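# Place bottles on ledges matching their cap colours

## Task

Put every bottle upright on the wall ledge whose label strip has the same colour as that bottle's cap, with the bottle's entire base resting on that ledge.

## Robot and tools

Robot: two seven-joint arms, left_arm and right_arm, each with a two-finger gripper. All positions and orientations are in one scene frame. Its origin lies on the plane z = 0, directly under the midpoint between the two arm bases, which sit 0.70 m above it. +z is up, +x is forward (the direction both arms face), and left_arm is on the +y side. These are not image left and right. Reported gripper poses can be off by a few centimetres, more at long reach.

Gripper frame: the fingers point along the gripper's +z axis and close along its y axis. end_effector_position is the point between the closed finger pads, under 1 cm behind the tips. When the fingers close from wide open, the tips move about 17 mm further along +z, mostly while the pads are still more than 70 mm apart. Large gripper rotations can swing the elbow, because a pose does not fix it.

Row layout, shared by execute_actions and move: 16 plain numbers, always both arms. Order: left_arm x, y, z, qw, qx, qy, qz, opening, then right_arm x, y, z, qw, qx, qy, qz, opening. x, y, z are an absolute target for end_effector_position in metres, scene frame. The quaternion is an absolute target for end_effector_quat_wxyz, w first. Opening ranges from -1 (closed) to +1 (fully open, 0.145 m). It is a command, not an offset, so a 0 really means half open. Closing fully takes at least about 0.5 s.

execute_actions(actions, cameras): actions is a list of actions. Each action is a table of 1 to 15 rows, and each row lasts one control step of 1/30 s. If a table has fewer than 15 rows, its last row is held for the remaining steps. A target more than 0.6 m from a gripper's current position along any of that gripper's own axes gets the action refused for both arms. If the first action fails this check against the last reported state, or any action is malformed, the whole call is refused. An empty actions list just reports state and images. Each control step clips the commanded pose to within 90 mm and 16 degrees of the measured pose, so one action may fall short. Afterwards the arm heads to the Hand target shown in the result, so send the remainder next time. To keep an arm still, resend its last reported pose and its wanted opening unchanged every call. To keep an orientation, repeat the same quaternion rather than copying a drifted reported one.

move(target, speed, blend, opening_speed, blocking, cameras): drives each gripper in a straight line from its Hand target to the given absolute pose. target is one 16-number row or a list of up to 15 rows, with no 0.6 m check. speed is m/s per arm path, 0.002 to 0.5, default 0.25; rotation is capped at twice that in rad/s. It can be one value or one per target. blend (metres) rounds corners at intermediate targets; 0 stops at each. opening_speed (0.2 or more, per second on the -1 to +1 scale) ramps the fingers; otherwise the first target's openings are sent at once. Openings in later targets are applied only on arrival, after everything comes to rest. A move lasts at least 0.5 s and at most 10 s of path. It does not avoid obstacles or the other arm, and the gripper can lag, stray or overshoot speed, especially with the arm nearly straight. With blocking=false you get a result after about 0.5 s while it keeps going, and a new move takes over from the current point. The result adds a move: line giving the ending (done, off_target, moving, held, fault) and the limits that acted (paced = pose clipped, held = steps withheld). Arms not named in the ending reached their pose within 3 mm and 2 degrees. Neither done nor off_target tells you about contact.

wait(seconds 0 to 10, cameras): lets time pass with last commands held; a running move continues. stop(cameras): brakes a running move, needing some distance. zoom_image(camera, region): camera is cam_high or cam_low; region [x0, y0, x1, y1] in pixels of the latest full image (896x504), at most 504 by 504. read_manual(section): only licence texts. finished_scene(scene): ends the current scene, given its number; irreversible, and the goal must hold with the robot not touching anything.

Result lines: grip_measured is the measured finger opening on the -1 to +1 scale; the last Joint positions entry is the opening in metres. To hold something, command an opening well below grip_measured; lower squeezes harder, up to roughly 10 N per pad. Joint velocities saying within noise means the arm is still. Tool commands shows current gripper commands. Joint torques include gravity and offsets; numbers 3 and 4 wrap at ±28 N m. Runs of actions also list some step positions. MOTOR HOT appears at 85 °C; at 100 °C an OVER-TEMPERATURE FAULT stops the arm for 30 to 60 s or more. Holding loads, stretched poses and pushing at unreachable targets heat motors, even while you think, and the scene keeps running as you think.

Cameras: cam_high and cam_low, calibrated pinhole models, each possibly shifted a few degrees and millimetres.

Avoid: knocking objects out of the work area, dropping bottles or releasing them while moving, fast hard contacts, strong presses, and letting grippers, housings or wrist cameras meet, since the clearance check does not guard that. Expect occasional tugs on held items or pushes on loose ones.

Each tool is called after ">>>" as name(argument=value, ...) on one line, values as JSON.

## Session

>>> execute_actions(actions=[])

Scene clock: 0.00 s.
left_arm: end_effector_position=(+0.2239, +0.1828, +0.6144) grip_measured=+1.00 end_effector_quat_wxyz=(-0.319, +0.395, -0.515, +0.691) | right_arm: end_effector_position=(+0.4009, -0.1655, +0.3728) grip_measured=+1.00 end_effector_quat_wxyz=(+0.260, +0.265, +0.837, +0.401)
Joint positions: left_arm=[-1.106 0.942 0.535 2.339 -0.48 -0.199 -0.367 0.145] | right_arm=[0.583 0.619 -0.841 0.925 -1.182 -0.496 -0.047 0.145]
Joint velocities: within noise
Joint torques (N m): no reading
Motor temperatures (°C): left_arm=[20 20 22 21 21 23 21] | right_arm=[20 22 22 19 20 19 21]
Hand target: left_arm +0.2239, +0.1828, +0.6144; -0.319, +0.395, -0.515, +0.691 | right_arm +0.4009, -0.1655, +0.3728; +0.260, +0.265, +0.837, +0.401
Tool commands: left_gripper/opening=+1.0 right_gripper/opening=+1.0

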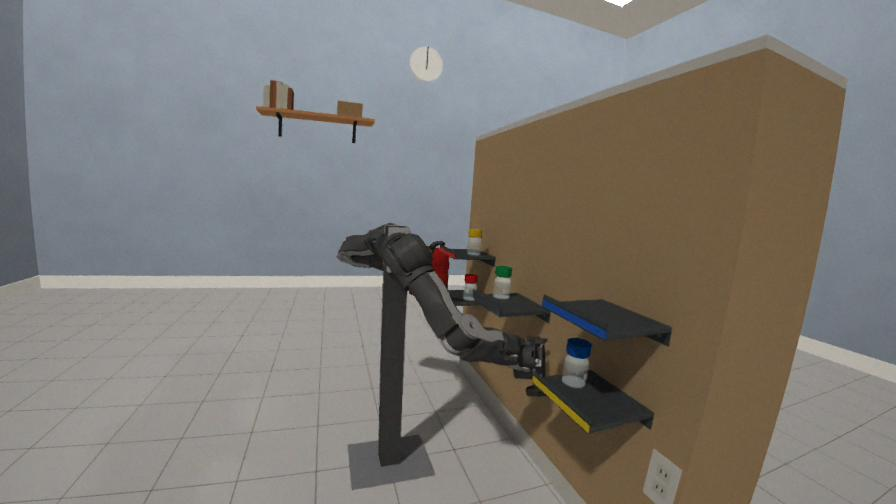

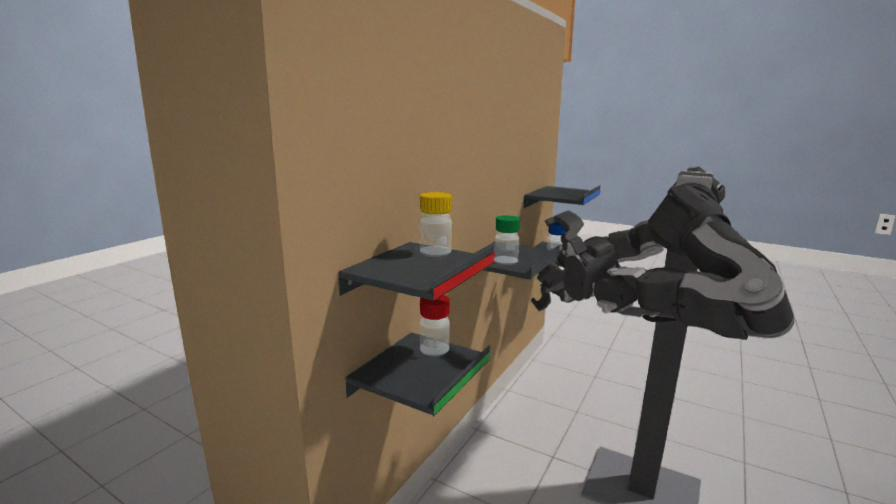

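>>> move(target=[[0.2239,0.1828,0.6144,-0.319,0.395,-0.515,0.691,1,0.27,-0.26,0.42,0.26,0.265,0.837,0.401,1],[0.2239,0.1828,0.6144,-0.319,0.395,-0.515,0.691,1,0.24,-0.32,0.48,0,0.7071,0,0.7071,1]])

Scene clock: 69.53 s.
left_arm: end_effector_position=(+0.2239, +0.1828, +0.6144) grip_measured=+1.00 end_effector_quat_wxyz=(-0.319, +0.395, -0.515, +0.691) | right_arm: end_effector_position=(+0.2393, -0.3202, +0.4785) grip_measured=+1.00 end_effector_quat_wxyz=(+0.001, +0.709, -0.001, +0.705)
Joint positions: left_arm=[-1.106 0.942 0.535 2.339 -0.48 -0.199 -0.367 0.145] | right_arm=[-0.85 1.112 -0.018 1.724 0.962 -0.783 -0.208 0.145]
Joint velocities: within noise
Joint torques (N m): left_arm=[0.15 2.33 1.84 3.58 0.22 -0.15 -0.37] | right_arm=[0.36 4.95 3.82 2.25 0.1 -0.47 0.17]
Motor temperatures (°C): left_arm=[20 21 23 22 21 23 21] | right_arm=[22 23 23 20 20 19 21]
Hand target: left_arm +0.2239, +0.1829, +0.6144; -0.319, +0.395, -0.515, +0.691 | right_arm +0.2400, -0.3200, +0.4800; +0.000, +0.707, +0.000, +0.707
Off the commanded pose: left_arm 0.000 m, 0 deg | right_arm 0.002 m, 0 deg.
joint sent to its limit (right arm) — joint 6 (wrist pitch), lower limit. The joint targets still meet the commanded pose.
move: done

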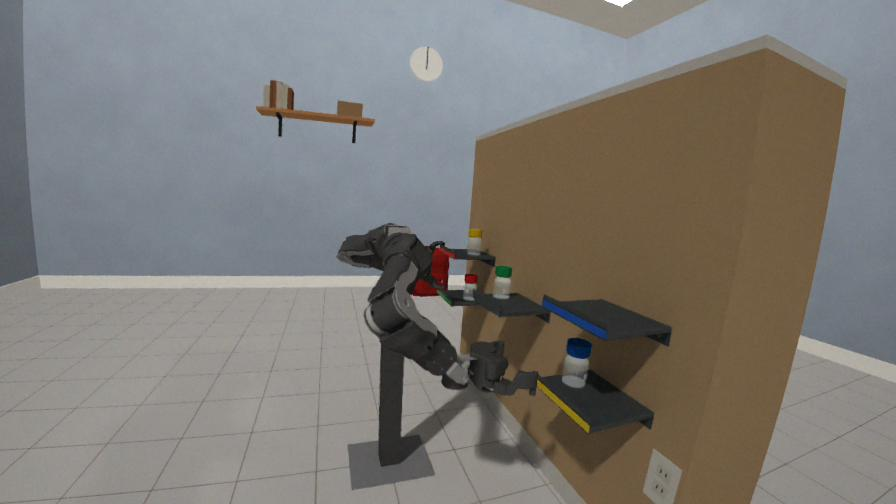

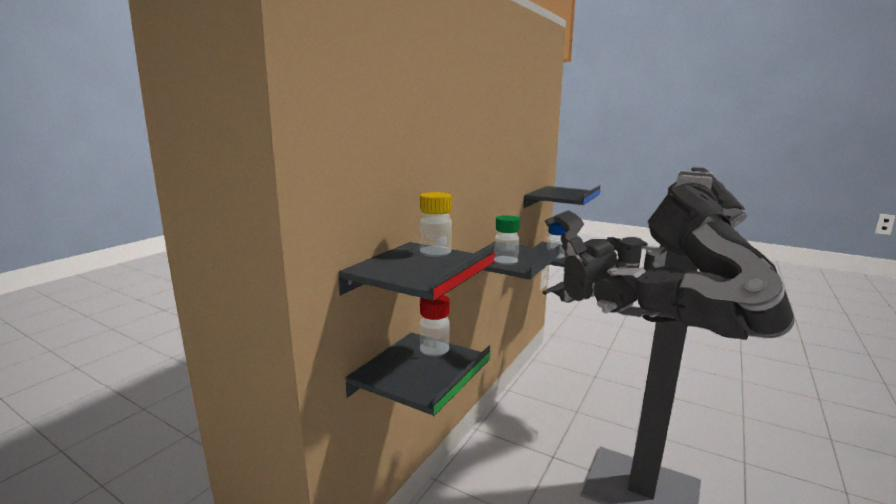

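>>> move(target=[0.23,0.32,0.67,0,0.7071,0,0.7071,1,0.24,-0.345,0.48,0,0.7071,0,0.7071,1])

>>> zoom_image(camera="cam_high", region=[420, 200, 680, 440])

>>> zoom_image(camera="cam_low", region=[330, 160, 630, 420])

Scene clock: 81.40 s.
left_arm: end_effector_position=(+0.2302, +0.3198, +0.6702) grip_measured=+1.00 end_effector_quat_wxyz=(-0.001, +0.706, +0.001, +0.708) | right_arm: end_effector_position=(+0.2400, -0.3442, +0.4791) grip_measured=+1.00 end_effector_quat_wxyz=(+0.000, +0.709, +0.000, +0.706)
Joint positions: left_arm=[-1.41 0.814 1.341 2.286 1.414 -0.015 0.026 0.145] | right_arm=[-0.871 1.104 0.063 1.632 1.079 -0.783 -0.036 0.145]
Joint velocities: within noise
Joint torques (N m): left_arm=[-0.59 1.07 2.88 0.83 0.21 -0.52 0.23] | right_arm=[0.38 3.94 4.16 1.4 0.15 -0.48 0.18]
Motor temperatures (°C): left_arm=[20 21 23 22 21 23 21] | right_arm=[21 23 23 20 20 20 21]
Hand target: left_arm +0.2300, +0.3199, +0.6701; +0.000, +0.707, +0.000, +0.707 | right_arm +0.2400, -0.3450, +0.4799; +0.000, +0.707, +0.000, +0.707
Off the commanded pose: left_arm 0.000 m, 0 deg | right_arm 0.001 m, 0 deg.
joint sent to its limit (left arm) — joint 1 (shoulder pitch), lower limit. The joint targets still meet the commanded pose.
joint sent to its limit (right arm) — joint 6 (wrist pitch), lower limit. The joint targets still meet the commanded pose.
move: done

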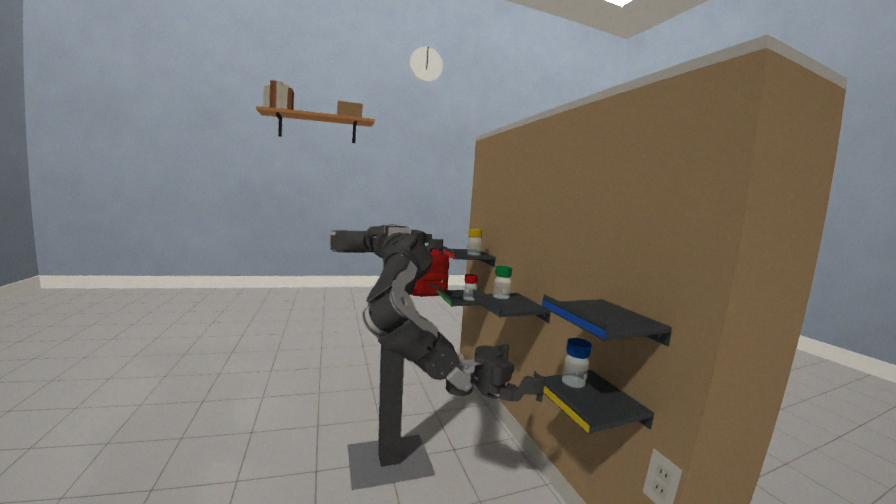

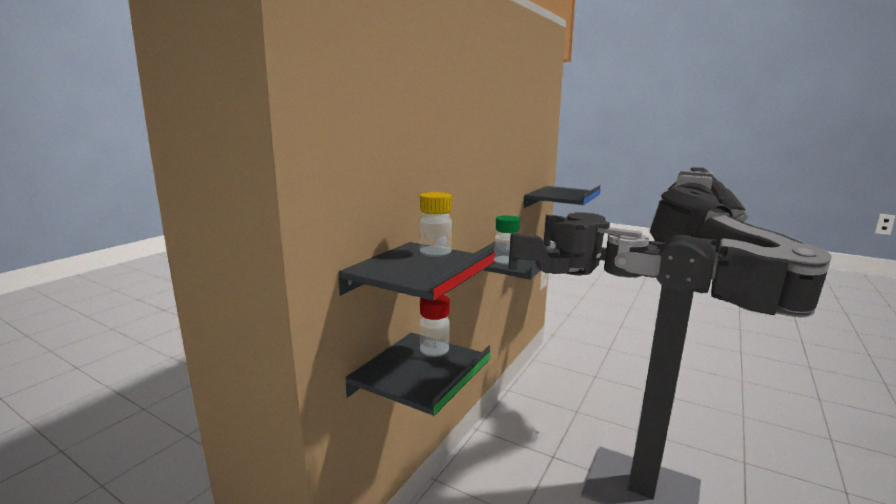

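Scaled by 1.938 from the camera's 896x504 image, which has a finer 1280x720 frame.

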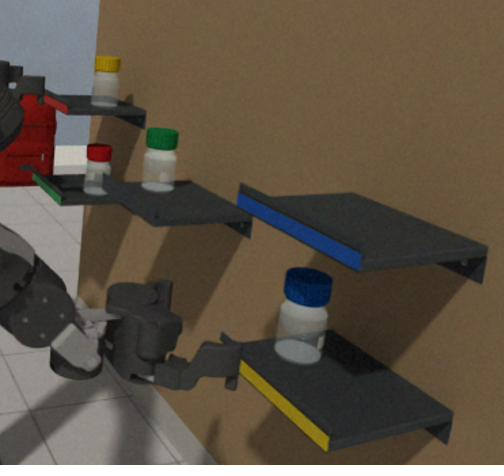

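Scaled by 1.680 from the camera's 896x504 image, which has a finer 1280x720 frame.

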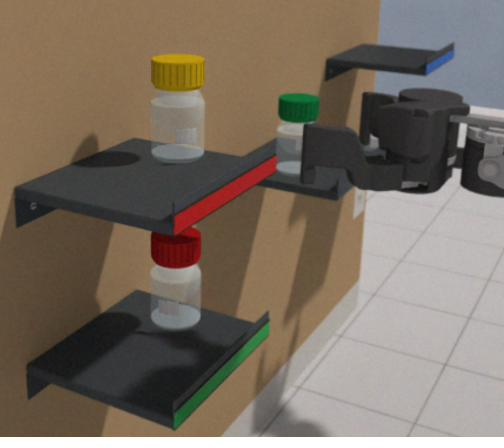

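>>> move(target=[0.23,0.32,0.69,0,0.7071,0,0.7071,1,0.31,-0.365,0.497,0,0.7071,0,0.7071,1], speed=0.15)

>>> zoom_image(camera="cam_high", region=[470, 280, 680, 440])

>>> zoom_image(camera="cam_low", region=[430, 140, 660, 310])

Scene clock: 121.73 s.
left_arm: end_effector_position=(+0.2298, +0.3211, +0.6902) grip_measured=+1.00 end_effector_quat_wxyz=(-0.002, +0.706, +0.001, +0.708) | right_arm: end_effector_position=(+0.3107, -0.3659, +0.4998) grip_measured=+1.00 end_effector_quat_wxyz=(+0.003, +0.704, +0.000, +0.710)
Joint positions: left_arm=[-1.41 0.816 1.463 2.292 1.495 0.077 0.026 0.145] | right_arm=[-0.396 1.158 -0.143 1.456 1.189 -0.581 0.051 0.145]
Joint velocities: within noise
Joint torques (N m): left_arm=[-0.59 1.54 2.77 0.98 0.21 -0.51 0.14] | right_arm=[2.44 6.42 2.84 1.37 0.22 -0.31 0.16]
Motor temperatures (°C): left_arm=[20 21 25 21 21 24 21] | right_arm=[21 23 24 19 20 20 21]
Hand target: left_arm +0.2300, +0.3200, +0.6900; +0.000, +0.707, +0.000, +0.707 | right_arm +0.3100, -0.3651, +0.4970; +0.000, +0.707, +0.000, +0.707
Off the commanded pose: left_arm 0.001 m, 0 deg | right_arm 0.003 m, 1 deg.
joint sent to its limit (left arm) — joint 1 (shoulder pitch), lower limit. The joint targets still meet the commanded pose.
move: done

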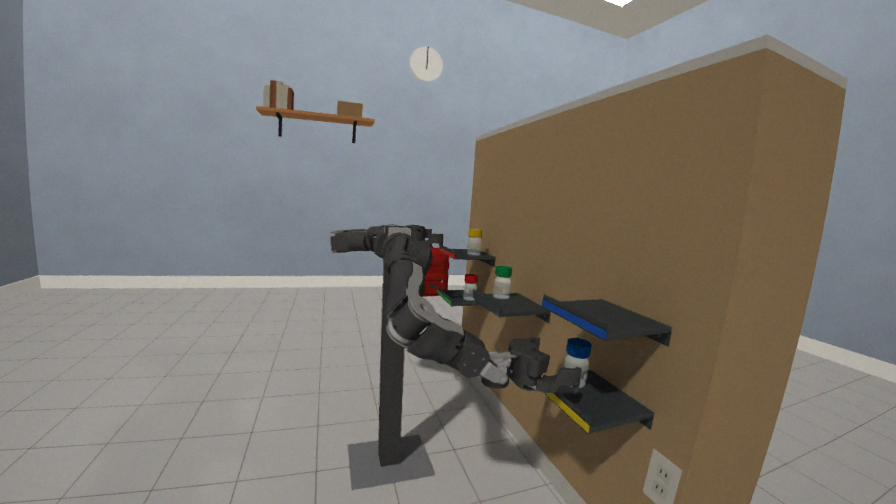

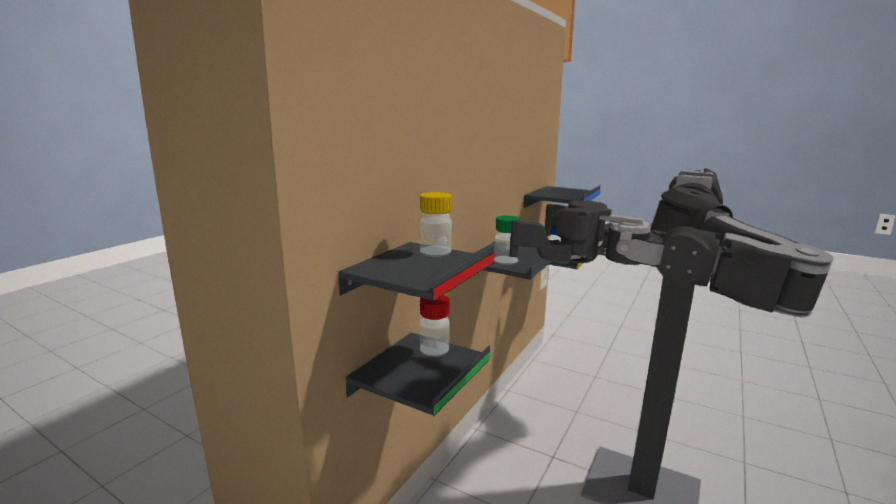

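Scaled by 2.400 from the camera's 896x504 image, which has a finer 1280x720 frame.

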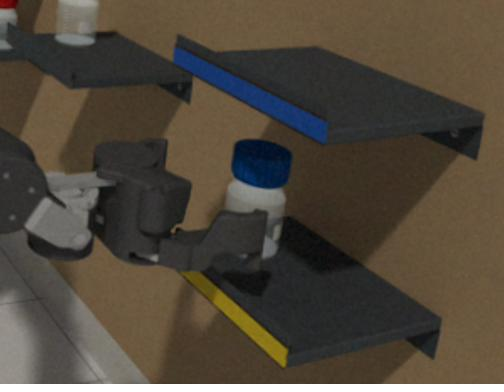

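Scaled by 2.191 from the camera's 896x504 image, which has a finer 1280x720 frame.

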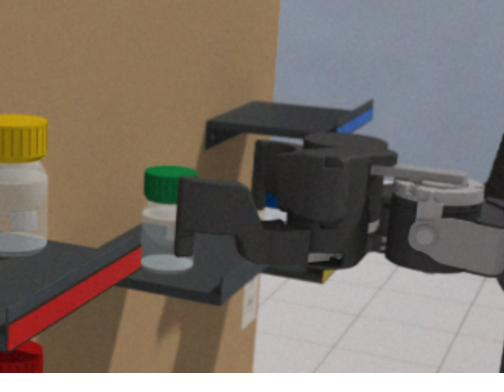

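>>> move(target=[0.23,0.32,0.69,0,0.7071,0,0.7071,1,0.378,-0.365,0.497,0,0.7071,0,0.7071,1], speed=0.08)

>>> zoom_image(camera="cam_high", region=[470, 280, 680, 440])

>>> zoom_image(camera="cam_low", region=[430, 140, 660, 310])

Scene clock: 134.23 s.
left_arm: end_effector_position=(+0.2298, +0.3211, +0.6902) grip_measured=+1.00 end_effector_quat_wxyz=(-0.002, +0.706, +0.001, +0.708) | right_arm: end_effector_position=(+0.3786, -0.3667, +0.5006) grip_measured=+1.00 end_effector_quat_wxyz=(+0.002, +0.703, -0.003, +0.711)
Joint positions: left_arm=[-1.41 0.816 1.463 2.292 1.495 0.077 0.026 0.145] | right_arm=[0.14 1.002 -0.39 1.189 1.097 -0.393 0.127 0.145]
Joint velocities: within noise
Joint torques (N m): left_arm=[-0.59 1.54 2.76 0.99 0.2 -0.52 0.14] | right_arm=[3.73 6.69 2.54 1.72 0.12 -0.28 0.16]
Motor temperatures (°C): left_arm=[20 21 25 21 21 24 21] | right_arm=[21 24 24 19 20 20 21]
Hand target: left_arm +0.2300, +0.3200, +0.6900; +0.000, +0.707, +0.000, +0.707 | right_arm +0.3780, -0.3650, +0.4970; +0.000, +0.707, +0.000, +0.707
Off the commanded pose: left_arm 0.001 m, 0 deg | right_arm 0.004 m, 1 deg.
joint sent to its limit (left arm) — joint 1 (shoulder pitch), lower limit. The joint targets still meet the commanded pose.
move: off_target (right_arm)

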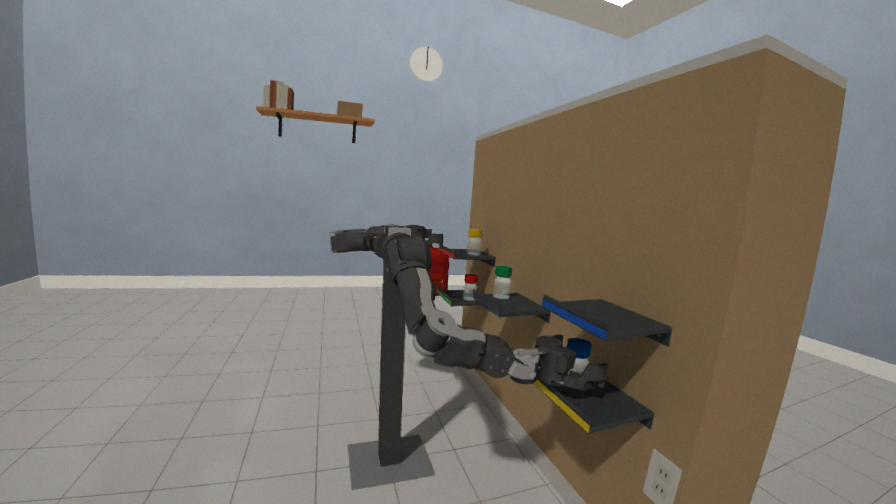

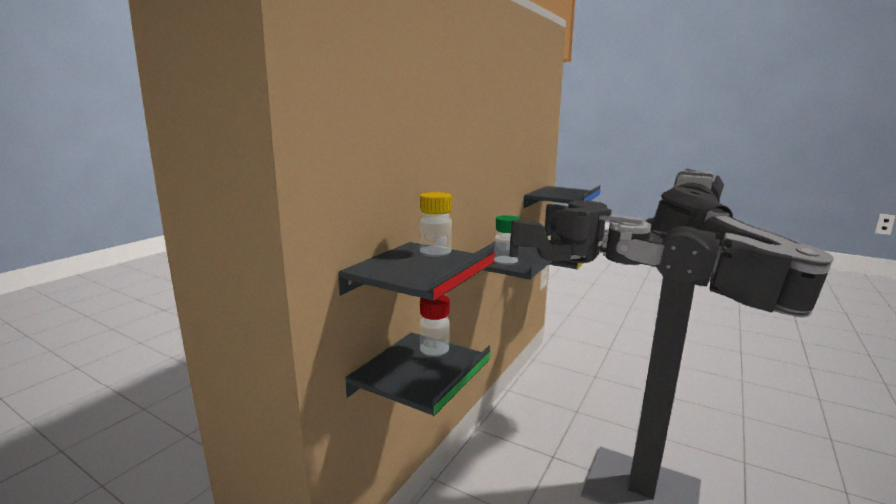

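Scaled by 2.400 from the camera's 896x504 image, which has a finer 1280x720 frame.

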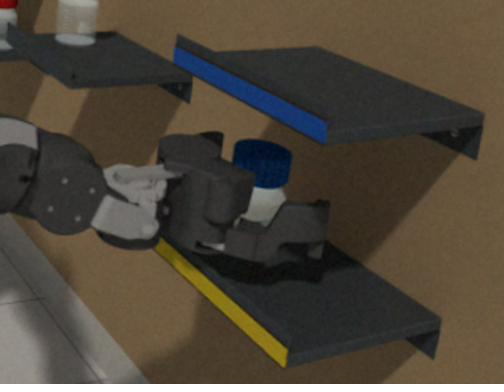

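Scaled by 2.191 from the camera's 896x504 image, which has a finer 1280x720 frame.

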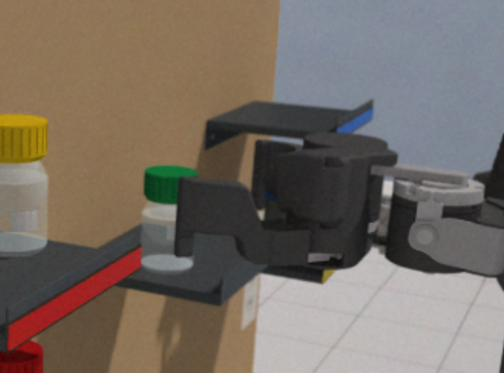

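>>> move(target=[0.23,0.32,0.69,0,0.7071,0,0.7071,1,0.375,-0.365,0.493,0,0.7071,0,0.7071,-0.5], speed=0.05, opening_speed=0.5)

>>> zoom_image(camera="cam_high", region=[470, 280, 680, 440])

Scene clock: 152.63 s.
left_arm: end_effector_position=(+0.2298, +0.3211, +0.6902) grip_measured=+1.00 end_effector_quat_wxyz=(-0.002, +0.706, +0.001, +0.708) | right_arm: end_effector_position=(+0.3756, -0.3653, +0.4946) grip_measured=-0.24 end_effector_quat_wxyz=(+0.000, +0.706, +0.000, +0.708)
Joint positions: left_arm=[-1.41 0.816 1.463 2.292 1.495 0.077 0.026 0.145] | right_arm=[0.126 0.998 -0.39 1.185 1.093 -0.401 0.136 0.057]
Joint velocities: within noise
Joint torques (N m): left_arm=[-0.59 1.54 2.76 0.98 0.2 -0.52 0.14] | right_arm=[3.52 6.42 3.43 1.76 0.18 -0.52 -0.01]
Motor temperatures (°C): left_arm=[20 21 25 21 21 24 21] | right_arm=[21 24 23 19 20 20 21]
Hand target: left_arm +0.2300, +0.3200, +0.6901; +0.000, +0.707, +0.000, +0.707 | right_arm +0.3750, -0.3650, +0.4931; +0.000, +0.707, +0.000, +0.707
Off the commanded pose: left_arm 0.001 m, 0 deg | right_arm 0.002 m, 0 deg.
joint sent to its limit (left arm) — joint 1 (shoulder pitch), lower limit. The joint targets still meet the commanded pose.
move: done

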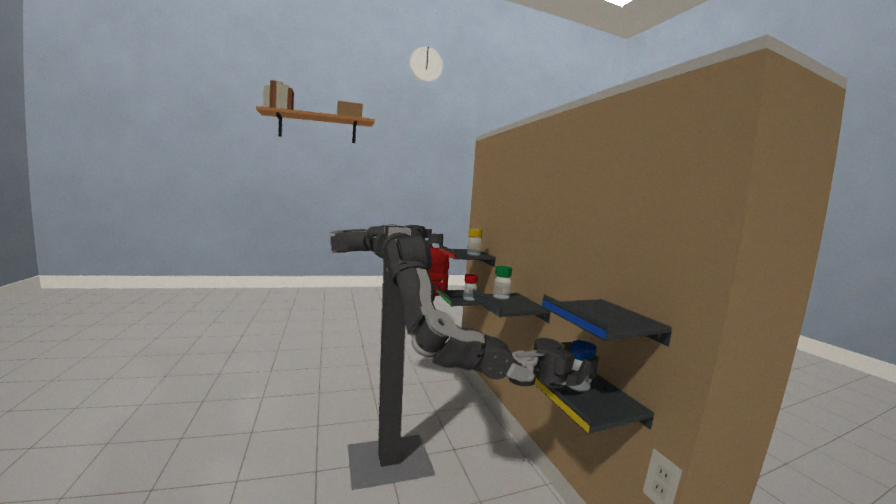

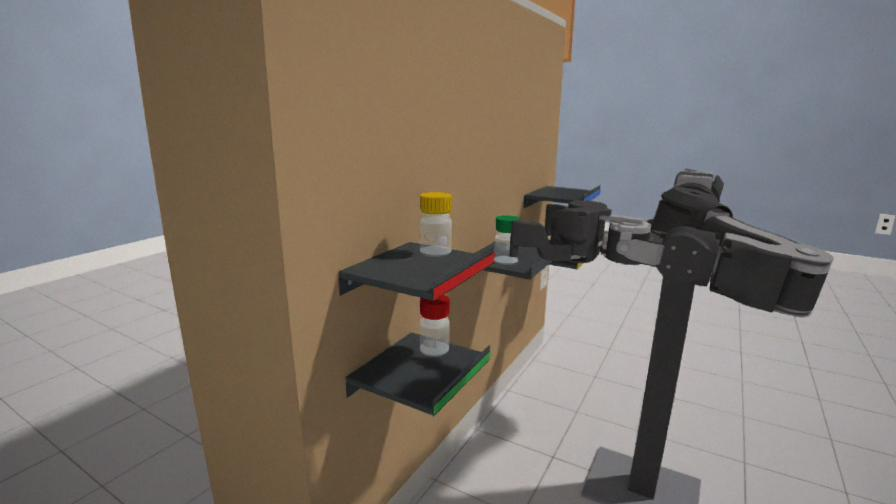

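Scaled by 2.400 from the camera's 896x504 image, which has a finer 1280x720 frame.

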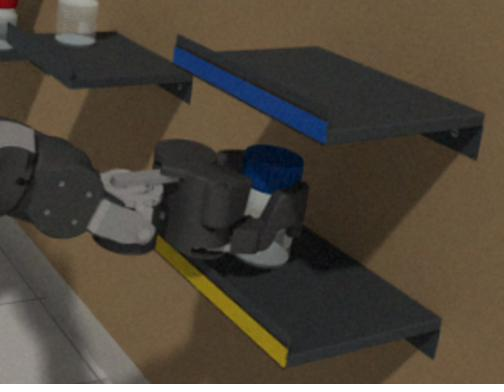

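>>> move(target=[[0.23,0.32,0.69,0,0.7071,0,0.7071,1,0.375,-0.365,0.53,0,0.7071,0,0.7071,-0.8],[0.23,0.32,0.69,0,0.7071,0,0.7071,1,0.215,-0.37,0.535,0,0.7071,0,0.7071,-0.8]], speed=0.12)

>>> zoom_image(camera="cam_high", region=[470, 260, 680, 440])

Scene clock: 176.17 s.
left_arm: end_effector_position=(+0.2298, +0.3211, +0.6902) grip_measured=+1.00 end_effector_quat_wxyz=(-0.002, +0.706, +0.001, +0.708) | right_arm: end_effector_position=(+0.2139, -0.3703, +0.5312) grip_measured=-0.25 end_effector_quat_wxyz=(+0.000, +0.712, -0.003, +0.702)
Joint positions: left_arm=[-1.41 0.816 1.463 2.292 1.495 0.077 0.026 0.145] | right_arm=[-1.278 0.96 0.633 1.775 1.207 -0.61 0.203 0.057]
Joint velocities: within noise
Joint torques (N m): left_arm=[-0.59 1.54 2.76 0.98 0.2 -0.52 0.14] | right_arm=[0.04 2.07 5.08 1.98 0.2 -0.63 0.17]
Motor temperatures (°C): left_arm=[20 21 25 21 21 24 21] | right_arm=[21 24 24 19 20 20 21]
Hand target: left_arm +0.2300, +0.3200, +0.6901; +0.000, +0.707, +0.000, +0.707 | right_arm +0.2150, -0.3699, +0.5350; +0.000, +0.707, +0.000, +0.707
Off the commanded pose: left_arm 0.001 m, 0 deg | right_arm 0.004 m, 1 deg.
joint sent to its limit (left arm) — joint 1 (shoulder pitch), lower limit. The joint targets still meet the commanded pose.
move: off_target (right_arm)

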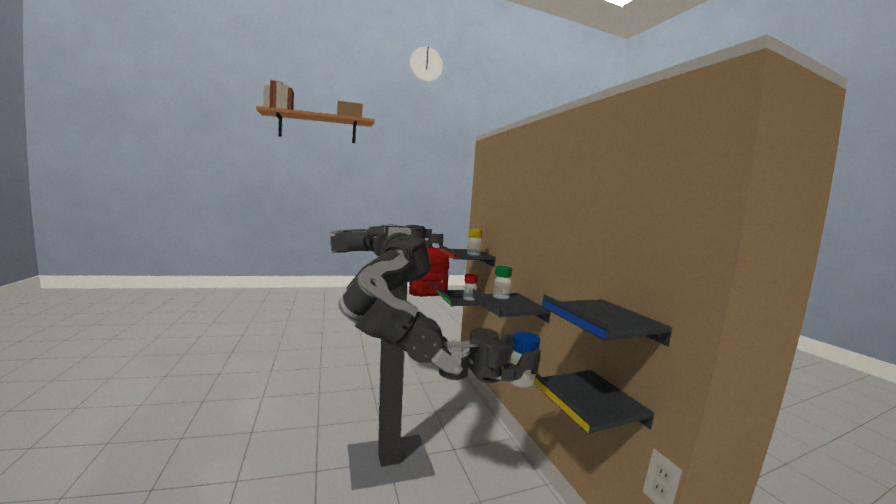

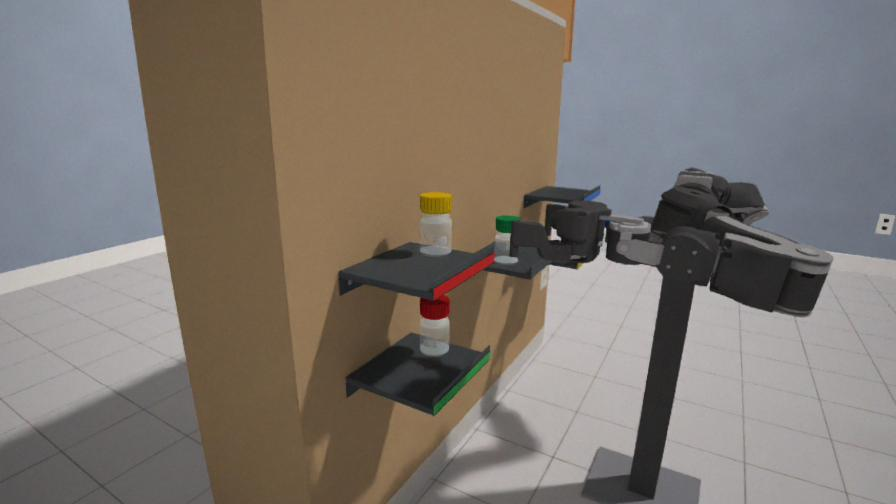

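Scaled by 2.400 from the camera's 896x504 image, which has a finer 1280x720 frame.

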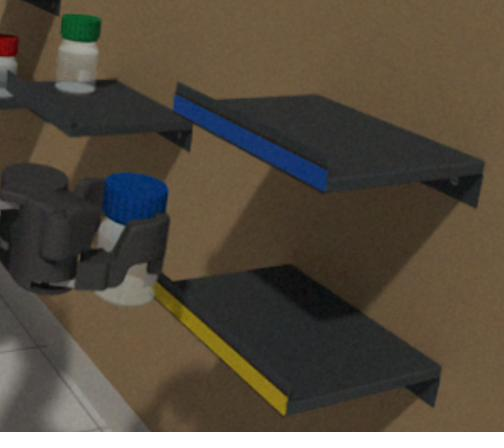

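>>> move(target=[[0.23,0.32,0.69,0,0.7071,0,0.7071,1,0.205,-0.37,0.56,0,0.7071,0,0.7071,-0.8],[0.23,0.32,0.69,0,0.7071,0,0.7071,1,0.205,-0.375,0.735,0,0.7071,0,0.7071,-0.8]], speed=0.12, blend=0.02)

>>> zoom_image(camera="cam_high", region=[470, 220, 680, 400])

Scene clock: 186.07 s.
left_arm: end_effector_position=(+0.2298, +0.3211, +0.6902) grip_measured=+1.00 end_effector_quat_wxyz=(-0.002, +0.706, +0.001, +0.708) | right_arm: end_effector_position=(+0.2047, -0.3762, +0.7340) grip_measured=-0.25 end_effector_quat_wxyz=(+0.002, +0.709, -0.003, +0.705)
Joint positions: left_arm=[-1.41 0.816 1.463 2.292 1.495 0.077 0.026 0.145] | right_arm=[-0.816 0.815 1.568 2.038 1.308 0.719 0.379 0.057]
Joint velocities: within noise
Joint torques (N m): left_arm=[-0.59 1.54 2.77 0.98 0.2 -0.52 0.14] | right_arm=[0.09 5.45 2.8 1.14 0.31 -0.52 0.16]
Motor temperatures (°C): left_arm=[20 21 25 21 21 24 21] | right_arm=[21 24 24 19 20 20 21]
Hand target: left_arm +0.2300, +0.3200, +0.6901; +0.000, +0.707, +0.000, +0.707 | right_arm +0.2050, -0.3750, +0.7350; +0.000, +0.707, +0.000, +0.707
Off the commanded pose: left_arm 0.001 m, 0 deg | right_arm 0.002 m, 0 deg.
joint read past its limit (right arm) — joint 3 (upper arm roll), upper limit.
joint sent to its limit (left arm) — joint 1 (shoulder pitch), lower limit. The joint targets still meet the commanded pose.
joint sent to its limit (right arm) — joint 3 (upper arm roll), upper limit. The joint targets still meet the commanded pose.
move: done; blend cut to 0.0135 m at target 1

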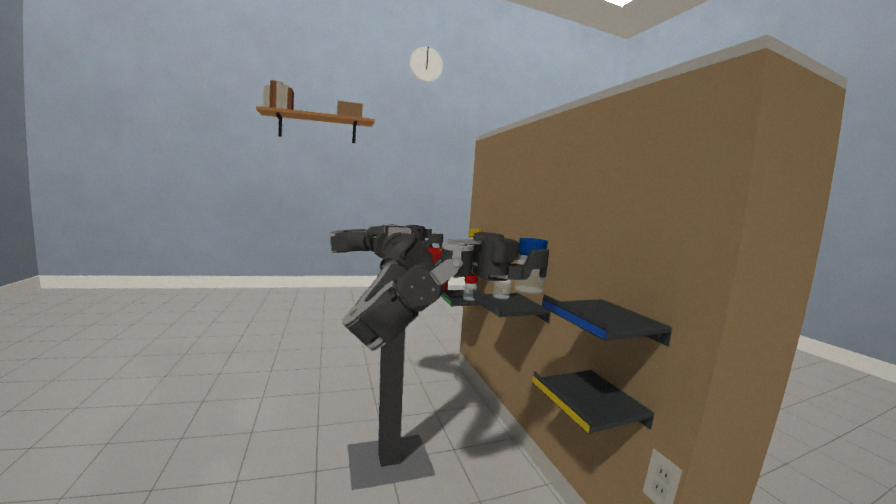

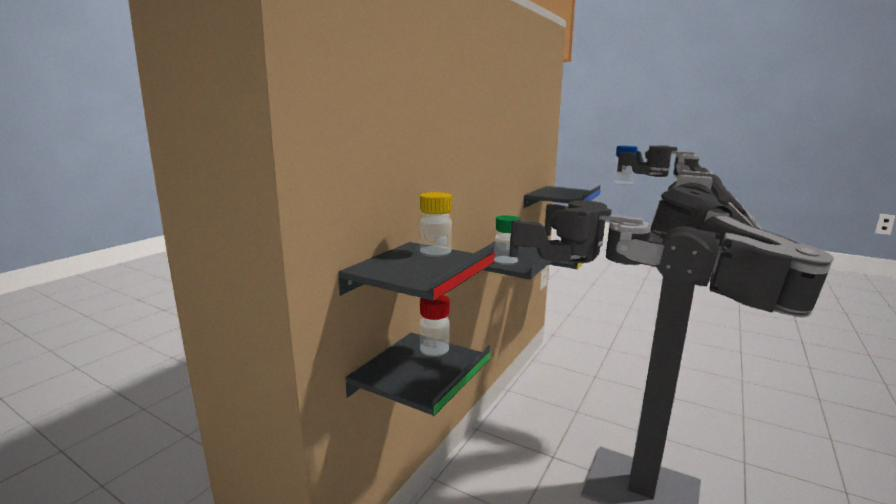

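Scaled by 2.400 from the camera's 896x504 image, which has a finer 1280x720 frame.

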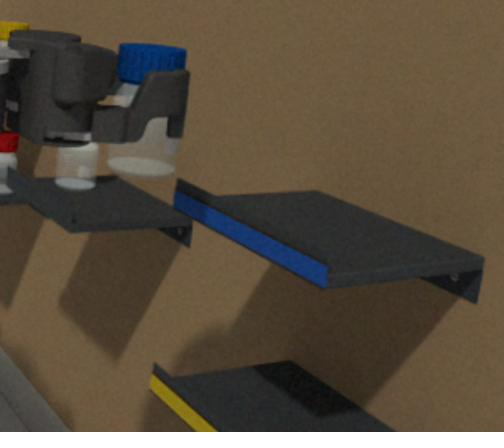

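>>> move(target=[0.23,0.32,0.69,0,0.7071,0,0.7071,1,0.372,-0.38,0.735,0,0.7071,0,0.7071,-0.8], speed=0.1)

>>> zoom_image(camera="cam_high", region=[470, 220, 680, 400])

>>> zoom_image(camera="cam_low", region=[490, 110, 680, 230])

Scene clock: 200.93 s.
left_arm: end_effector_position=(+0.2298, +0.3211, +0.6902) grip_measured=+1.00 end_effector_quat_wxyz=(-0.002, +0.706, +0.001, +0.708) | right_arm: end_effector_position=(+0.3720, -0.3792, +0.7335) grip_measured=-0.25 end_effector_quat_wxyz=(+0.000, +0.711, +0.002, +0.703)
Joint positions: left_arm=[-1.41 0.816 1.463 2.292 1.495 0.077 0.026 0.145] | right_arm=[-0.557 1.547 0.759 1.558 1.544 0.213 0.035 0.057]
Joint velocities: within noise
Joint torques (N m): left_arm=[-0.59 1.54 2.77 0.98 0.2 -0.52 0.14] | right_arm=[3.44 6.76 4.59 0.49 0.22 -0.79 -0.14]
Motor temperatures (°C): left_arm=[20 21 25 21 21 24 21] | right_arm=[21 24 24 19 20 20 21]
Hand target: left_arm +0.2300, +0.3200, +0.6901; +0.000, +0.707, +0.000, +0.707 | right_arm +0.3720, -0.3800, +0.7349; +0.000, +0.707, +0.000, +0.707
Off the commanded pose: left_arm 0.001 m, 0 deg | right_arm 0.002 m, 1 deg.
joint sent to its limit (left arm) — joint 1 (shoulder pitch), lower limit. The joint targets still meet the commanded pose.
move: done

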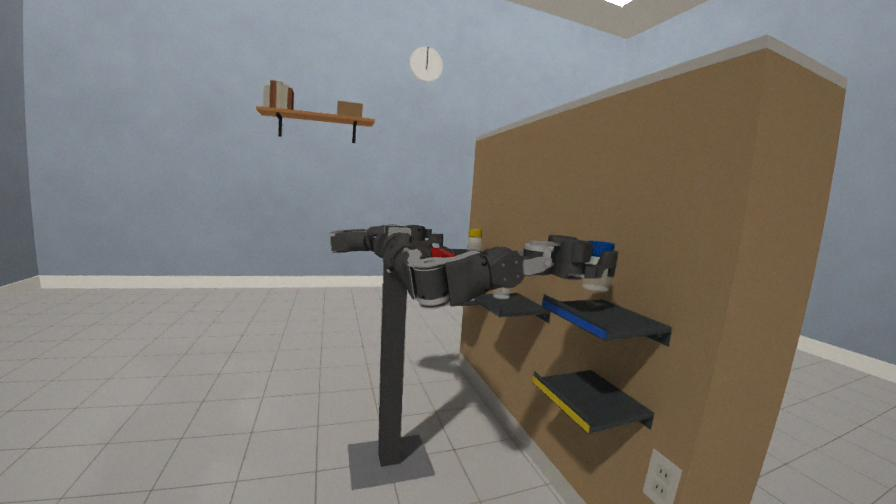

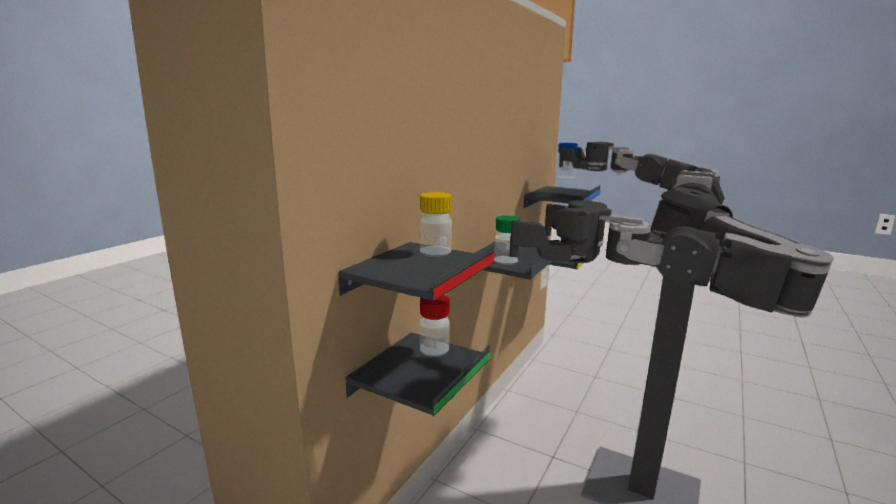

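Scaled by 2.400 from the camera's 896x504 image, which has a finer 1280x720 frame.

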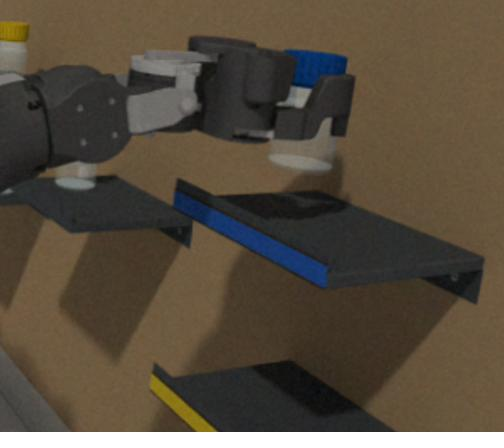

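Scaled by 2.653 from the camera's 896x504 image, which has a finer 1280x720 frame.

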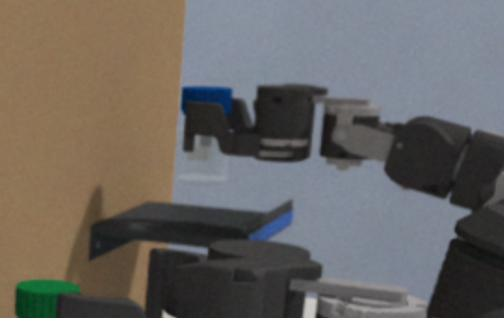

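>>> move(target=[0.23,0.32,0.69,0,0.7071,0,0.7071,1,0.372,-0.38,0.698,0,0.7071,0,0.7071,-0.8], speed=0.05)

>>> zoom_image(camera="cam_high", region=[530, 220, 680, 350])

>>> zoom_image(camera="cam_low", region=[510, 130, 630, 220])

Scene clock: 209.80 s.
left_arm: end_effector_position=(+0.2298, +0.3211, +0.6902) grip_measured=+1.00 end_effector_quat_wxyz=(-0.002, +0.706, +0.001, +0.708) | right_arm: end_effector_position=(+0.3721, -0.3795, +0.6965) grip_measured=-0.25 end_effector_quat_wxyz=(-0.002, +0.711, +0.001, +0.703)
Joint positions: left_arm=[-1.41 0.816 1.463 2.292 1.495 0.077 0.026 0.145] | right_arm=[-0.671 1.52 0.72 1.572 1.532 0.059 0.035 0.057]
Joint velocities: within noise
Joint torques (N m): left_arm=[-0.59 1.54 2.76 0.98 0.2 -0.52 0.14] | right_arm=[3.52 6.13 4.72 0.59 0.12 -0.82 -0.1]
Motor temperatures (°C): left_arm=[20 21 25 21 21 24 21] | right_arm=[21 24 24 19 20 21 21]
Hand target: left_arm +0.2300, +0.3200, +0.6901; +0.000, +0.707, +0.000, +0.707 | right_arm +0.3720, -0.3800, +0.6980; +0.000, +0.707, +0.000, +0.707
Off the commanded pose: left_arm 0.001 m, 0 deg | right_arm 0.002 m, 1 deg.
joint sent to its limit (left arm) — joint 1 (shoulder pitch), lower limit. The joint targets still meet the commanded pose.
move: done

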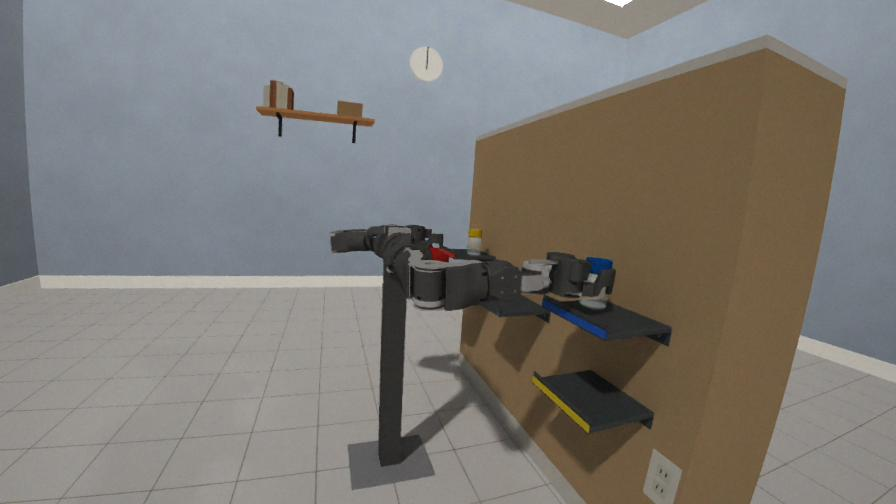

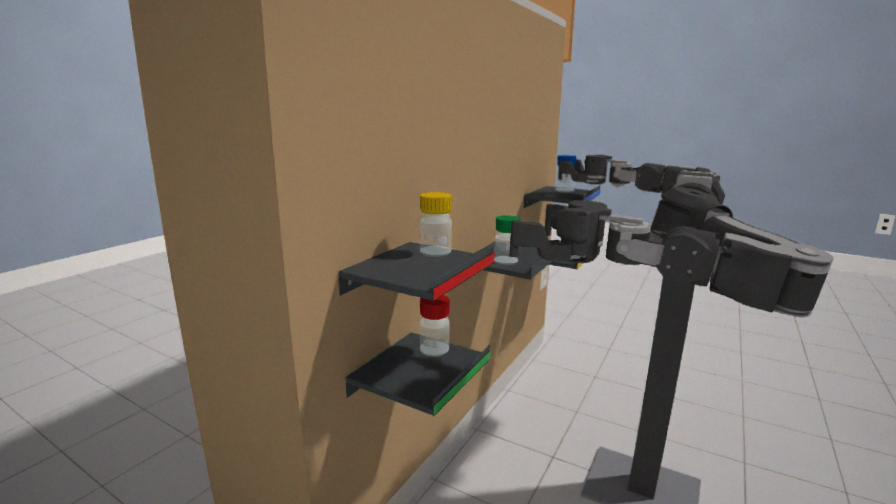

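Scaled by 3.360 from the camera's 896x504 image, which has a finer 1280x720 frame.

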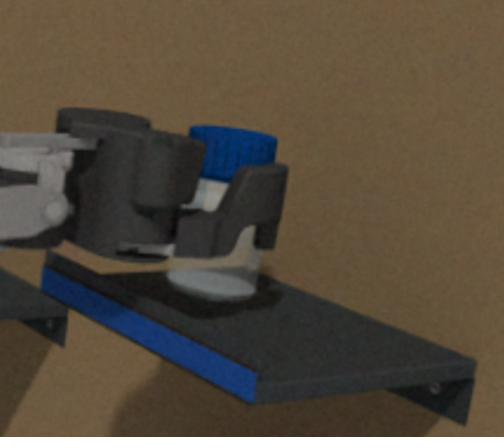

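Scaled by 4.200 from the camera's 896x504 image, which has a finer 1280x720 frame.

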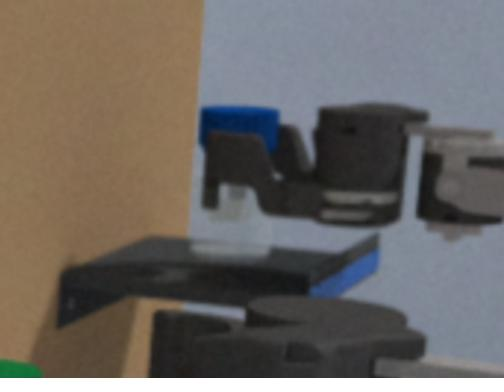

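>>> move(target=[0.23,0.32,0.69,0,0.7071,0,0.7071,1,0.372,-0.38,0.693,0,0.7071,0,0.7071,-0.8], speed=0.02, cameras=[])

>>> move(target=[0.23,0.32,0.69,0,0.7071,0,0.7071,1,0.372,-0.38,0.689,0,0.7071,0,0.7071,-0.8], speed=0.02, cameras=[])

>>> move(target=[0.23,0.32,0.69,0,0.7071,0,0.7071,1,0.372,-0.38,0.685,0,0.7071,0,0.7071,-0.8], speed=0.02)

>>> zoom_image(camera="cam_high", region=[530, 220, 680, 350])

Scene clock: 220.47 s.
left_arm: end_effector_position=(+0.2298, +0.3211, +0.6902) grip_measured=+1.00 end_effector_quat_wxyz=(-0.002, +0.706, +0.001, +0.708) | right_arm: end_effector_position=(+0.3720, -0.3795, +0.6916) grip_measured=-0.25 end_effector_quat_wxyz=(-0.001, +0.711, +0.001, +0.703)
Joint positions: left_arm=[-1.41 0.816 1.463 2.292 1.495 0.077 0.026 0.145] | right_arm=[-0.695 1.52 0.72 1.572 1.532 0.035 0.035 0.057]
Joint velocities: within noise
Joint torques (N m): left_arm=[-0.59 1.54 2.76 0.98 0.2 -0.52 0.14] | right_arm=[3.49 6.08 4.6 0.64 0.15 -0.78 -0.13]
Motor temperatures (°C): left_arm=[20 21 25 21 21 24 21] | right_arm=[21 24 24 19 20 21 21]
Hand target: left_arm +0.2300, +0.3200, +0.6901; +0.000, +0.707, +0.000, +0.707 | right_arm +0.3720, -0.3800, +0.6930; +0.000, +0.707, +0.000, +0.707
Off the commanded pose: left_arm 0.001 m, 0 deg | right_arm 0.001 m, 1 deg.
joint sent to its limit (left arm) — joint 1 (shoulder pitch), lower limit. The joint targets still meet the commanded pose.
move: done
No camera images: "cameras" was empty.

Scene clock: 221.17 s.
left_arm: end_effector_position=(+0.2298, +0.3211, +0.6902) grip_measured=+1.00 end_effector_quat_wxyz=(-0.002, +0.706, +0.001, +0.708) | right_arm: end_effector_position=(+0.3719, -0.3795, +0.6876) grip_measured=-0.25 end_effector_quat_wxyz=(-0.001, +0.711, +0.001, +0.703)
Joint positions: left_arm=[-1.41 0.816 1.463 2.292 1.495 0.077 0.026 0.145] | right_arm=[-0.714 1.52 0.72 1.572 1.532 0.016 0.035 0.057]
Joint velocities: within noise
Joint torques (N m): left_arm=[-0.59 1.54 2.76 0.98 0.2 -0.52 0.14] | right_arm=[3.63 6.32 4.53 0.5 0.18 -0.79 -0.1]
Motor temperatures (°C): left_arm=[20 21 25 21 21 24 21] | right_arm=[21 24 24 19 20 21 21]
Hand target: left_arm +0.2300, +0.3200, +0.6901; +0.000, +0.707, +0.000, +0.707 | right_arm +0.3720, -0.3800, +0.6890; +0.000, +0.707, +0.000, +0.707
Off the commanded pose: left_arm 0.001 m, 0 deg | right_arm 0.002 m, 1 deg.
joint sent to its limit (left arm) — joint 1 (shoulder pitch), lower limit. The joint targets still meet the commanded pose.
move: done
No camera images: "cameras" was empty.

Scene clock: 221.90 s.
left_arm: end_effector_position=(+0.2298, +0.3211, +0.6902) grip_measured=+1.00 end_effector_quat_wxyz=(-0.002, +0.706, +0.001, +0.708) | right_arm: end_effector_position=(+0.3718, -0.3795, +0.6867) grip_measured=-0.25 end_effector_quat_wxyz=(-0.001, +0.706, +0.002, +0.709)
Joint positions: left_arm=[-1.41 0.816 1.463 2.292 1.495 0.077 0.026 0.145] | right_arm=[-0.729 1.52 0.72 1.572 1.532 -0.014 0.035 0.057]
Joint velocities: within noise
Joint torques (N m): left_arm=[-0.59 1.54 2.77 0.98 0.2 -0.52 0.14] | right_arm=[2.89 6.34 4.15 0.35 0.2 -0.51 -0.11]
Motor temperatures (°C): left_arm=[20 21 25 21 21 24 21] | right_arm=[21 24 24 19 20 21 21]
Hand target: left_arm +0.2300, +0.3200, +0.6901; +0.000, +0.707, +0.000, +0.707 | right_arm +0.3720, -0.3800, +0.6850; +0.000, +0.707, +0.000, +0.707
Off the commanded pose: left_arm 0.001 m, 0 deg | right_arm 0.002 m, 0 deg.
joint sent to its limit (left arm) — joint 1 (shoulder pitch), lower limit. The joint targets still meet the commanded pose.
move: done

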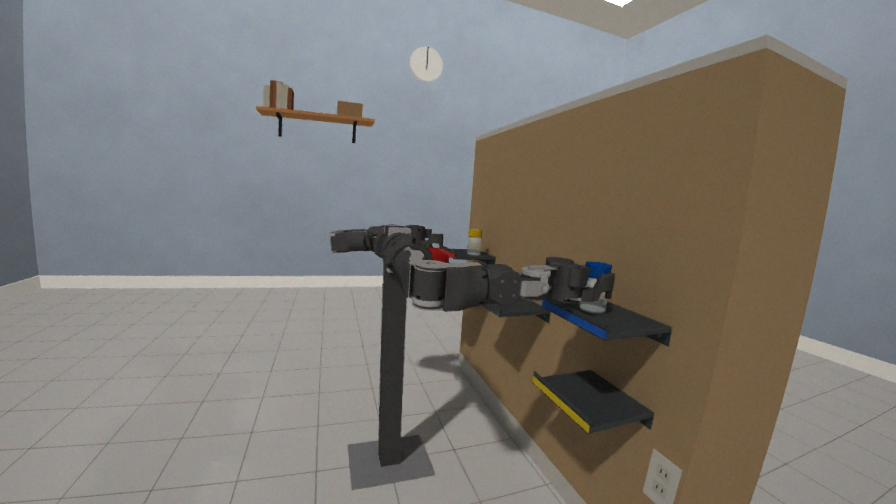

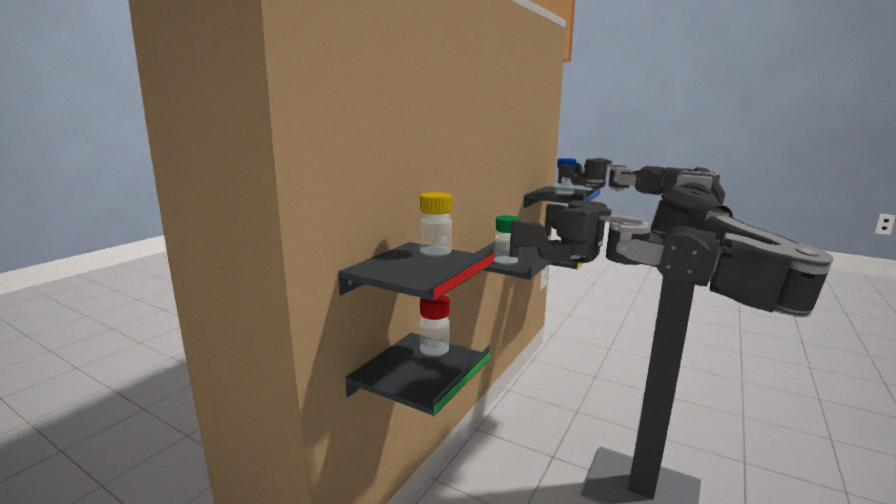

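Scaled by 3.360 from the camera's 896x504 image, which has a finer 1280x720 frame.

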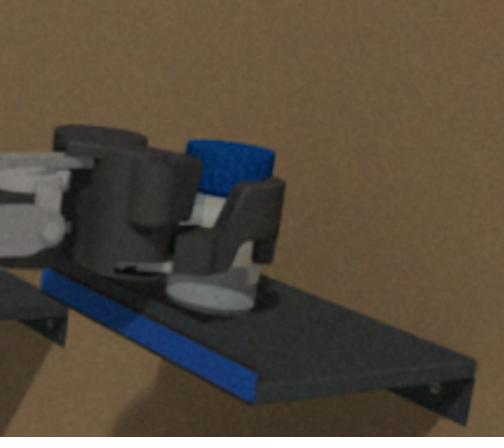

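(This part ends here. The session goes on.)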